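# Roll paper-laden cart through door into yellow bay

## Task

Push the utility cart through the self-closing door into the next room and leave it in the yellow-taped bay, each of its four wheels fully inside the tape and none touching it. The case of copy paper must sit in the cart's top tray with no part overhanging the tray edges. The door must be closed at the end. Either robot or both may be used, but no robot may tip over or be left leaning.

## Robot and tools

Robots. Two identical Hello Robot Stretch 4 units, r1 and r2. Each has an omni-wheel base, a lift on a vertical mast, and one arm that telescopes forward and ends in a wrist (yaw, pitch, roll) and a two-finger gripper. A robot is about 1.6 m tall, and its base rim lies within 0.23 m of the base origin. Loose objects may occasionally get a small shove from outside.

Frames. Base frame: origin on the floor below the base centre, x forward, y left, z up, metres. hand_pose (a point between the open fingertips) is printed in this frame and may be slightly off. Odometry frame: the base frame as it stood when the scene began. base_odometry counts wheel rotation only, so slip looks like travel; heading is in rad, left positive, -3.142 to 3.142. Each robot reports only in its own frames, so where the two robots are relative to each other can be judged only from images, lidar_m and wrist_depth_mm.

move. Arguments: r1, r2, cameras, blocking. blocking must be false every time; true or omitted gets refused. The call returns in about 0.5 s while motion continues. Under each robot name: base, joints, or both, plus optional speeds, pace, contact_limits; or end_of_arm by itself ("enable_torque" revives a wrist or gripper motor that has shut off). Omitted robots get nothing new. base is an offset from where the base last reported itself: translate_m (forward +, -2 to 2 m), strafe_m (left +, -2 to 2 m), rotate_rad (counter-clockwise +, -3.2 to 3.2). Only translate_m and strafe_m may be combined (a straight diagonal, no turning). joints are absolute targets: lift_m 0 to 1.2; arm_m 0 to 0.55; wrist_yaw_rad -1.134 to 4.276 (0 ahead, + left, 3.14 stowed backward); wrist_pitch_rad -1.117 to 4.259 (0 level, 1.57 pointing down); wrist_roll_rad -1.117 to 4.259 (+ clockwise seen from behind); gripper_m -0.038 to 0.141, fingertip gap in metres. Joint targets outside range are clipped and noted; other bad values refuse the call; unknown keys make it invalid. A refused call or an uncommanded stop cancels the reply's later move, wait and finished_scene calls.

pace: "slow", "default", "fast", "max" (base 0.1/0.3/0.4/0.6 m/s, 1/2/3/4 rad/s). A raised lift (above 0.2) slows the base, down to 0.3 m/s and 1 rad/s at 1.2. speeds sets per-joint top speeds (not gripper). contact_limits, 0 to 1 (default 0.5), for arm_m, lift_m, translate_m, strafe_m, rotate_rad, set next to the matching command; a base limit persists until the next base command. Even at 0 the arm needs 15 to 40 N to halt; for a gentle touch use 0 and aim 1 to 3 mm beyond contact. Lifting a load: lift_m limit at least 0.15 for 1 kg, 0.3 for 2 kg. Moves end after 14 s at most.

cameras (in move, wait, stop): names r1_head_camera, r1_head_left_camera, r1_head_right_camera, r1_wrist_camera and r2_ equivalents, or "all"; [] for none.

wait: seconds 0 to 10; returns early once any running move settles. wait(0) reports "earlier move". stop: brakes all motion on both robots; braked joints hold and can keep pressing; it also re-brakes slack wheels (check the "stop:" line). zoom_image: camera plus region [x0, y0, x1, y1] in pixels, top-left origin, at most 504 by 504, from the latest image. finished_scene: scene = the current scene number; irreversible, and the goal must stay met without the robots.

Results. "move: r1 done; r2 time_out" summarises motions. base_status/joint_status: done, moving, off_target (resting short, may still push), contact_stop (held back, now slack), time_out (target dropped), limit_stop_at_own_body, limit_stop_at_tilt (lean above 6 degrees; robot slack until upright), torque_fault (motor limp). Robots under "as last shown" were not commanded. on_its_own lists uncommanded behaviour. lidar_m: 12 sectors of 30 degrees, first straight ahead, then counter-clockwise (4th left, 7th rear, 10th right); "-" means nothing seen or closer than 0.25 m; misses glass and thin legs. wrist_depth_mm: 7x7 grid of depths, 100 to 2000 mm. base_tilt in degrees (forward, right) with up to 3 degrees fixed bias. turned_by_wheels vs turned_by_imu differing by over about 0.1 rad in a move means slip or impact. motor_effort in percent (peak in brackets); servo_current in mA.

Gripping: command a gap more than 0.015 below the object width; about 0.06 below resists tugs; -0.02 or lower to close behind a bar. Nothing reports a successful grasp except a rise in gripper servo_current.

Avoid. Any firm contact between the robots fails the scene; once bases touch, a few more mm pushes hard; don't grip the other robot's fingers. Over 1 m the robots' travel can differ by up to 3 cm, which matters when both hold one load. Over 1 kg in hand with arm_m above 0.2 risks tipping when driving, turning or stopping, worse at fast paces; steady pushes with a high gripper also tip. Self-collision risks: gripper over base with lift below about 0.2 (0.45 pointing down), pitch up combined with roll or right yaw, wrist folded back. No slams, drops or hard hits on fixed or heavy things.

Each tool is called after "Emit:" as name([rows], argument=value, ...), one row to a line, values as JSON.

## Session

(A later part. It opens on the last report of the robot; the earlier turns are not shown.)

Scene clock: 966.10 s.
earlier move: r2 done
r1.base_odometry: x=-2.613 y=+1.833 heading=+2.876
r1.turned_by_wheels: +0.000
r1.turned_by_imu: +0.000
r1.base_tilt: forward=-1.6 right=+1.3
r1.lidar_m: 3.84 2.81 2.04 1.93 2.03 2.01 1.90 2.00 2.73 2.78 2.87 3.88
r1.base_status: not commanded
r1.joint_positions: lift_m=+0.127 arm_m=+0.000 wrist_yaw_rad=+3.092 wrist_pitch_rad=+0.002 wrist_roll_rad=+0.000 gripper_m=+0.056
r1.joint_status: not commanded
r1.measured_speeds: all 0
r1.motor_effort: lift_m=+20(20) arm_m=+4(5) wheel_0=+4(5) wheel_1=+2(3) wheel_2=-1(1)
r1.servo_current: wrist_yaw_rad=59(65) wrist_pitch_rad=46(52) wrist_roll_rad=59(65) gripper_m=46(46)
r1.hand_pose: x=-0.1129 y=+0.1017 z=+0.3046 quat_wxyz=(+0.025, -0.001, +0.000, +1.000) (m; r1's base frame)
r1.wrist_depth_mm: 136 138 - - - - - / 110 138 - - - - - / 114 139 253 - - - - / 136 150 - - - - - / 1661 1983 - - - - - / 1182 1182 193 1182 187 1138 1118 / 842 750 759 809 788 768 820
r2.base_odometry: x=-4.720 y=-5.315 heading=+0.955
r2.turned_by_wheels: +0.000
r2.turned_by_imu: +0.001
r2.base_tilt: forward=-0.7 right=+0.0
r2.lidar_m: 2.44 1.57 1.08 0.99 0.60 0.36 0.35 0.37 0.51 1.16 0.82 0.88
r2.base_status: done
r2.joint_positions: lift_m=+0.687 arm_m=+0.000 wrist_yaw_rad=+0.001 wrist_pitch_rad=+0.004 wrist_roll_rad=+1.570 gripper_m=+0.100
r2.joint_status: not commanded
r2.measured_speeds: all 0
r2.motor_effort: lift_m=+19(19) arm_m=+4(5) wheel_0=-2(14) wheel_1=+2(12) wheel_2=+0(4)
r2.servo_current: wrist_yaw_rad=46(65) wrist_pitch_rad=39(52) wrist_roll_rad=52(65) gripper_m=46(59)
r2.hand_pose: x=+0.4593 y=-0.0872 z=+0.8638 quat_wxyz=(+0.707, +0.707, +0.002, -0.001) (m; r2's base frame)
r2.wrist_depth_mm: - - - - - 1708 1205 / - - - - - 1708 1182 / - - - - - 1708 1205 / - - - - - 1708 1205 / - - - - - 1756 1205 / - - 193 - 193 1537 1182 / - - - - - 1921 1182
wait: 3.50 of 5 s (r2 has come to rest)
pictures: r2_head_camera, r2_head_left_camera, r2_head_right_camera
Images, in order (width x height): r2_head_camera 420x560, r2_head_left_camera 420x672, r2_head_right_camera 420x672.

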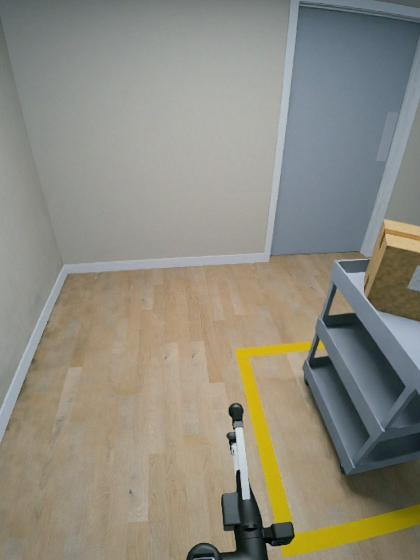

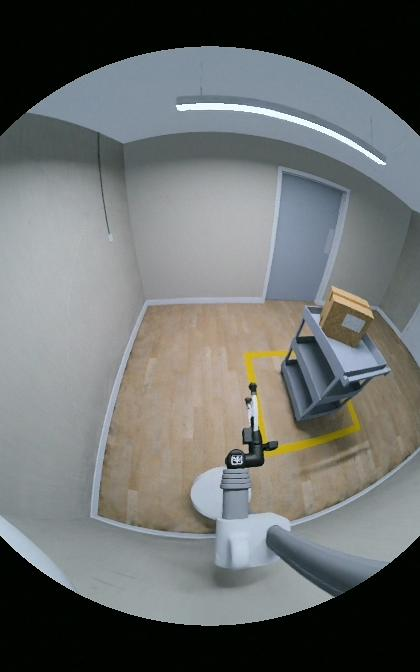

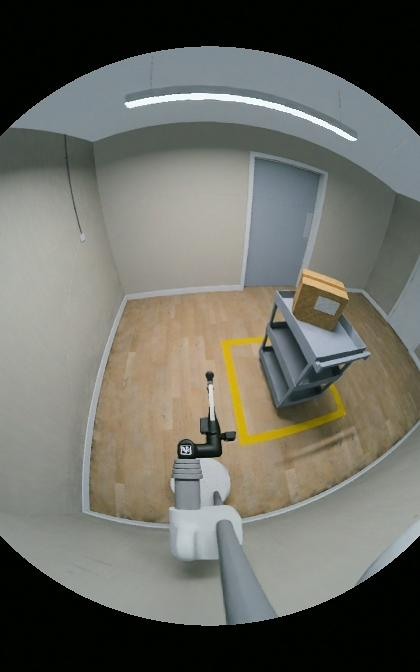

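Emit:
move(blocking=false, r2={"base":{"translate_m":1.15,"strafe_m":0.2},"pace":"fast"})

Emit:
wait(seconds=6)

Emit:
move(blocking=false, r2={"base":{"rotate_rad":-1.9},"pace":"default"})

Emit:
wait(seconds=4, cameras=["r2_head_camera","r2_head_left_camera","r2_head_right_camera"])

Emit:
zoom_image(camera="r2_head_left_camera", region=[150, 200, 400, 500])

Emit:
zoom_image(camera="r2_head_camera", region=[0, 100, 420, 560])

Scene clock: 978.90 s.
move: r2 moving
r1: as last shown
r1.lidar_m: 3.83 2.82 2.03 1.95 2.01 2.02 1.92 2.00 2.73 2.78 2.90 3.89
r1.motor_effort: lift_m=+20(20) arm_m=+5(5) wheel_0=+4(5) wheel_1=+3(3) wheel_2=-1(1)
r1.servo_current: wrist_yaw_rad=46(59) wrist_pitch_rad=33(46) wrist_roll_rad=52(59) gripper_m=39(46)
r1.wrist_depth_mm: 136 138 - - - - - / 110 138 - - - - - / 114 138 255 - - - - / 136 150 - - - - - / 1661 1921 - - - - - / 1182 1205 193 1205 187 1182 1138 / 831 750 759 798 788 768 809
r2.base_odometry: x=-4.699 y=-5.272 heading=+0.955
r2.turned_by_wheels: +0.000
r2.turned_by_imu: +0.001
r2.base_tilt: forward=-0.7 right=+0.0
r2.lidar_m: 2.39 1.55 1.06 0.98 0.66 0.43 0.39 0.42 0.56 1.32 0.79 0.94
r2.base_status: translate_m moving; strafe_m moving
r2.joint_positions: lift_m=+0.687 arm_m=+0.000 wrist_yaw_rad=+0.001 wrist_pitch_rad=+0.004 wrist_roll_rad=+1.570 gripper_m=+0.100
r2.joint_status: not commanded
r2.measured_speeds: translate_m=+0.184 strafe_m=+0.033 rotate_rad=-0.004 lift_m=+0.000 arm_m=+0.000 wrist_yaw_rad=+0.000 wrist_pitch_rad=+0.000 wrist_roll_rad=+0.000
r2.motor_effort: lift_m=+19(19) arm_m=+5(5) wheel_0=+8(8) wheel_1=+11(11) wheel_2=-14(15)
r2.servo_current: wrist_yaw_rad=52(52) wrist_pitch_rad=46(46) wrist_roll_rad=46(46) gripper_m=59(59)
r2.hand_pose: x=+0.4593 y=-0.0872 z=+0.8638 quat_wxyz=(+0.707, +0.707, +0.002, -0.001) (m; r2's base frame)
r2.wrist_depth_mm: - - - - - 1708 1182 / - - - - - 1661 1182 / - - - - - 1756 1229 / - - - - - 1808 1182 / - - - - - 1808 1229 / - - 193 - 194 1499 1205 / - - - - - 1921 1205
pictures: none

Scene clock: 982.67 s.
earlier move: r2 done
r1.base_odometry: x=-2.613 y=+1.833 heading=+2.876
r1.turned_by_wheels: +0.000
r1.turned_by_imu: +0.000
r1.base_tilt: forward=-1.6 right=+1.3
r1.lidar_m: 3.82 2.78 2.04 1.95 1.99 2.04 1.91 2.02 2.76 2.77 2.88 3.89
r1.base_status: not commanded
r1.joint_positions: lift_m=+0.127 arm_m=+0.000 wrist_yaw_rad=+3.092 wrist_pitch_rad=+0.002 wrist_roll_rad=+0.000 gripper_m=+0.056
r1.joint_status: not commanded
r1.measured_speeds: all 0
r1.motor_effort: lift_m=+20(20) arm_m=+4(5) wheel_0=+5(5) wheel_1=+3(3) wheel_2=-1(1)
r1.servo_current: wrist_yaw_rad=59(78) wrist_pitch_rad=46(59) wrist_roll_rad=46(65) gripper_m=39(52)
r1.hand_pose: x=-0.1129 y=+0.1017 z=+0.3046 quat_wxyz=(+0.025, -0.001, +0.000, +1.000) (m; r1's base frame)
r1.wrist_depth_mm: 135 138 - - - - - / 109 138 - - - - - / 114 139 253 - - - - / 136 150 - - - - - / 1708 1983 - - - - - / 1205 1182 193 1182 187 1160 1160 / 842 750 759 788 798 778 820
r2.base_odometry: x=-4.219 y=-4.261 heading=+0.955
r2.turned_by_wheels: +0.000
r2.turned_by_imu: +0.002
r2.base_tilt: forward=-0.7 right=+0.1
r2.lidar_m: 1.27 1.31 0.95 0.87 0.90 1.21 1.54 1.57 0.82 0.78 2.09 1.33
r2.base_status: done
r2.joint_positions: lift_m=+0.687 arm_m=+0.000 wrist_yaw_rad=+0.001 wrist_pitch_rad=+0.004 wrist_roll_rad=+1.570 gripper_m=+0.100
r2.joint_status: not commanded
r2.measured_speeds: all 0
r2.motor_effort: lift_m=+19(19) arm_m=+5(5) wheel_0=+3(10) wheel_1=+1(12) wheel_2=+1(17)
r2.servo_current: wrist_yaw_rad=46(59) wrist_pitch_rad=39(52) wrist_roll_rad=52(59) gripper_m=46(59)
r2.hand_pose: x=+0.4593 y=-0.0872 z=+0.8638 quat_wxyz=(+0.707, +0.707, +0.002, -0.001) (m; r2's base frame)
r2.wrist_depth_mm: - - - - - - - / - - - - - - - / - - - - - - - / - - - - - - - / - - - - - - - / - - 189 - 185 - - / - - - - - - -
wait: 3.77 of 6 s (r2 has come to rest)
pictures: none

Scene clock: 983.17 s.
move: r2 moving
r1: as last shown
r1.lidar_m: 3.85 2.79 2.04 1.93 2.02 2.04 1.92 2.03 2.76 2.80 2.88 3.93
r1.motor_effort: lift_m=+20(20) arm_m=+5(5) wheel_0=+4(4) wheel_1=+3(3) wheel_2=-1(1)
r1.servo_current: wrist_yaw_rad=46(59) wrist_pitch_rad=39(46) wrist_roll_rad=46(59) gripper_m=46(46)
r1.wrist_depth_mm: 136 138 - - - - - / 110 138 - - - - - / 114 139 253 - - - - / 136 150 - - - - - / 1708 1983 - - - - - / 1160 1182 194 1182 188 1182 1118 / 854 768 750 809 798 778 820
r2.base_odometry: x=-4.219 y=-4.261 heading=+0.703
r2.turned_by_wheels: -0.252
r2.turned_by_imu: -0.244
r2.base_tilt: forward=-0.7 right=+0.1
r2.lidar_m: 1.27 1.26 1.07 0.89 0.88 0.98 1.52 1.50 0.96 0.78 0.80 1.55
r2.base_status: rotate_rad moving
r2.joint_positions: lift_m=+0.687 arm_m=+0.000 wrist_yaw_rad=+0.001 wrist_pitch_rad=+0.004 wrist_roll_rad=+1.570 gripper_m=+0.100
r2.joint_status: not commanded
r2.measured_speeds: translate_m=+0.002 strafe_m=+0.003 rotate_rad=-0.972 lift_m=+0.000 arm_m=+0.000 wrist_yaw_rad=+0.000 wrist_pitch_rad=+0.000 wrist_roll_rad=+0.000
r2.motor_effort: lift_m=+19(19) arm_m=+4(5) wheel_0=+7(9) wheel_1=+9(10) wheel_2=+10(11)
r2.servo_current: wrist_yaw_rad=39(52) wrist_pitch_rad=46(46) wrist_roll_rad=46(59) gripper_m=52(59)
r2.hand_pose: x=+0.4593 y=-0.0872 z=+0.8638 quat_wxyz=(+0.707, +0.707, +0.002, -0.001) (m; r2's base frame)
r2.wrist_depth_mm: - - - - - - 1160 / - - - - - - 1118 / - - - - - - 1118 / - - - - - - - / - - - - - - - / - - 188 - 185 - - / - - - - - - -
pictures: none

Scene clock: 984.90 s.
earlier move: r2 done
r1.base_odometry: x=-2.613 y=+1.833 heading=+2.876
r1.turned_by_wheels: +0.000
r1.turned_by_imu: +0.000
r1.base_tilt: forward=-1.6 right=+1.3
r1.lidar_m: 3.83 2.76 2.01 1.94 2.02 2.02 1.93 2.04 2.73 2.79 2.88 3.91
r1.base_status: not commanded
r1.joint_positions: lift_m=+0.127 arm_m=+0.000 wrist_yaw_rad=+3.092 wrist_pitch_rad=+0.002 wrist_roll_rad=+0.000 gripper_m=+0.056
r1.joint_status: not commanded
r1.measured_speeds: all 0
r1.motor_effort: lift_m=+20(20) arm_m=+4(5) wheel_0=+4(5) wheel_1=+2(3) wheel_2=-1(1)
r1.servo_current: wrist_yaw_rad=65(65) wrist_pitch_rad=39(52) wrist_roll_rad=46(65) gripper_m=46(46)
r1.hand_pose: x=-0.1129 y=+0.1017 z=+0.3046 quat_wxyz=(+0.025, -0.001, +0.000, +1.000) (m; r1's base frame)
r1.wrist_depth_mm: 136 138 - - - - - / 110 138 - - - - - / 114 139 254 - - - - / 136 150 - - - - - / 1708 1921 - - - - - / 1160 1182 193 1182 187 1160 1118 / 842 741 750 798 788 788 820
r2.base_odometry: x=-4.219 y=-4.261 heading=-0.944
r2.turned_by_wheels: -1.647
r2.turned_by_imu: -1.603
r2.base_tilt: forward=-0.6 right=+0.0
r2.lidar_m: 0.79 0.76 1.59 1.31 1.29 1.15 0.87 0.88 1.00 1.50 1.51 1.00
r2.base_status: done
r2.joint_positions: lift_m=+0.687 arm_m=+0.000 wrist_yaw_rad=+0.001 wrist_pitch_rad=+0.004 wrist_roll_rad=+1.570 gripper_m=+0.100
r2.joint_status: not commanded
r2.measured_speeds: all 0
r2.motor_effort: lift_m=+19(19) arm_m=+4(5) wheel_0=+3(12) wheel_1=+2(12) wheel_2=+5(11)
r2.servo_current: wrist_yaw_rad=46(59) wrist_pitch_rad=46(52) wrist_roll_rad=52(59) gripper_m=52(59)
r2.hand_pose: x=+0.4593 y=-0.0872 z=+0.8638 quat_wxyz=(+0.707, +0.707, +0.002, -0.001) (m; r2's base frame)
r2.wrist_depth_mm: - - - - - 1576 1182 / - - - - - 1708 1182 / - - - - - 904 - / - - - - - - - / - - - 778 - - - / - - 195 621 193 - - / - - 661 - - - -
wait: 1.73 of 4 s (r2 has come to rest)
pictures: r2_head_camera, r2_head_left_camera, r2_head_right_camera
Images, in order (width x height): r2_head_camera 420x560, r2_head_left_camera 420x672, r2_head_right_camera 420x672.

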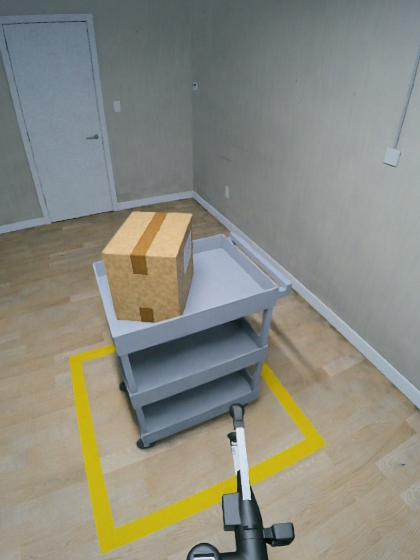

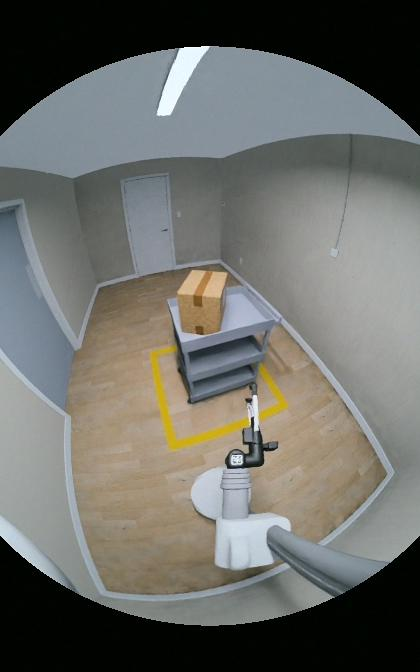

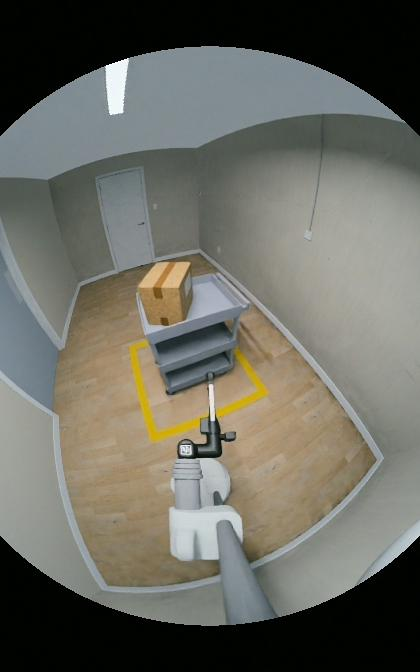

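Scaled by 1.680 from the camera's 420x672 image, which has a finer 600x960 frame.

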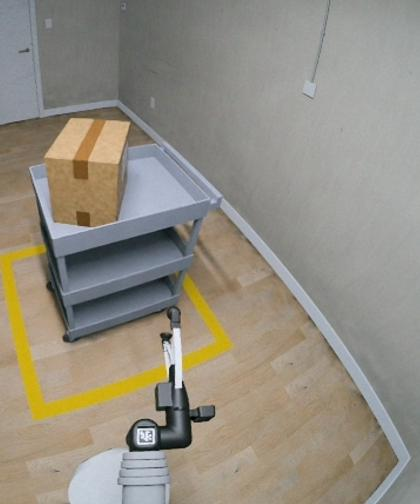

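Scaled by 1.096 from the camera's 420x560 image, which has a finer 1200x1600 frame.

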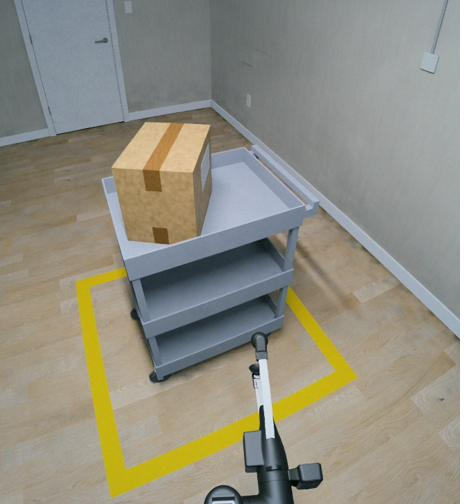

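Emit:
finished_scene(scene=1)

The scene is finished: the task was done.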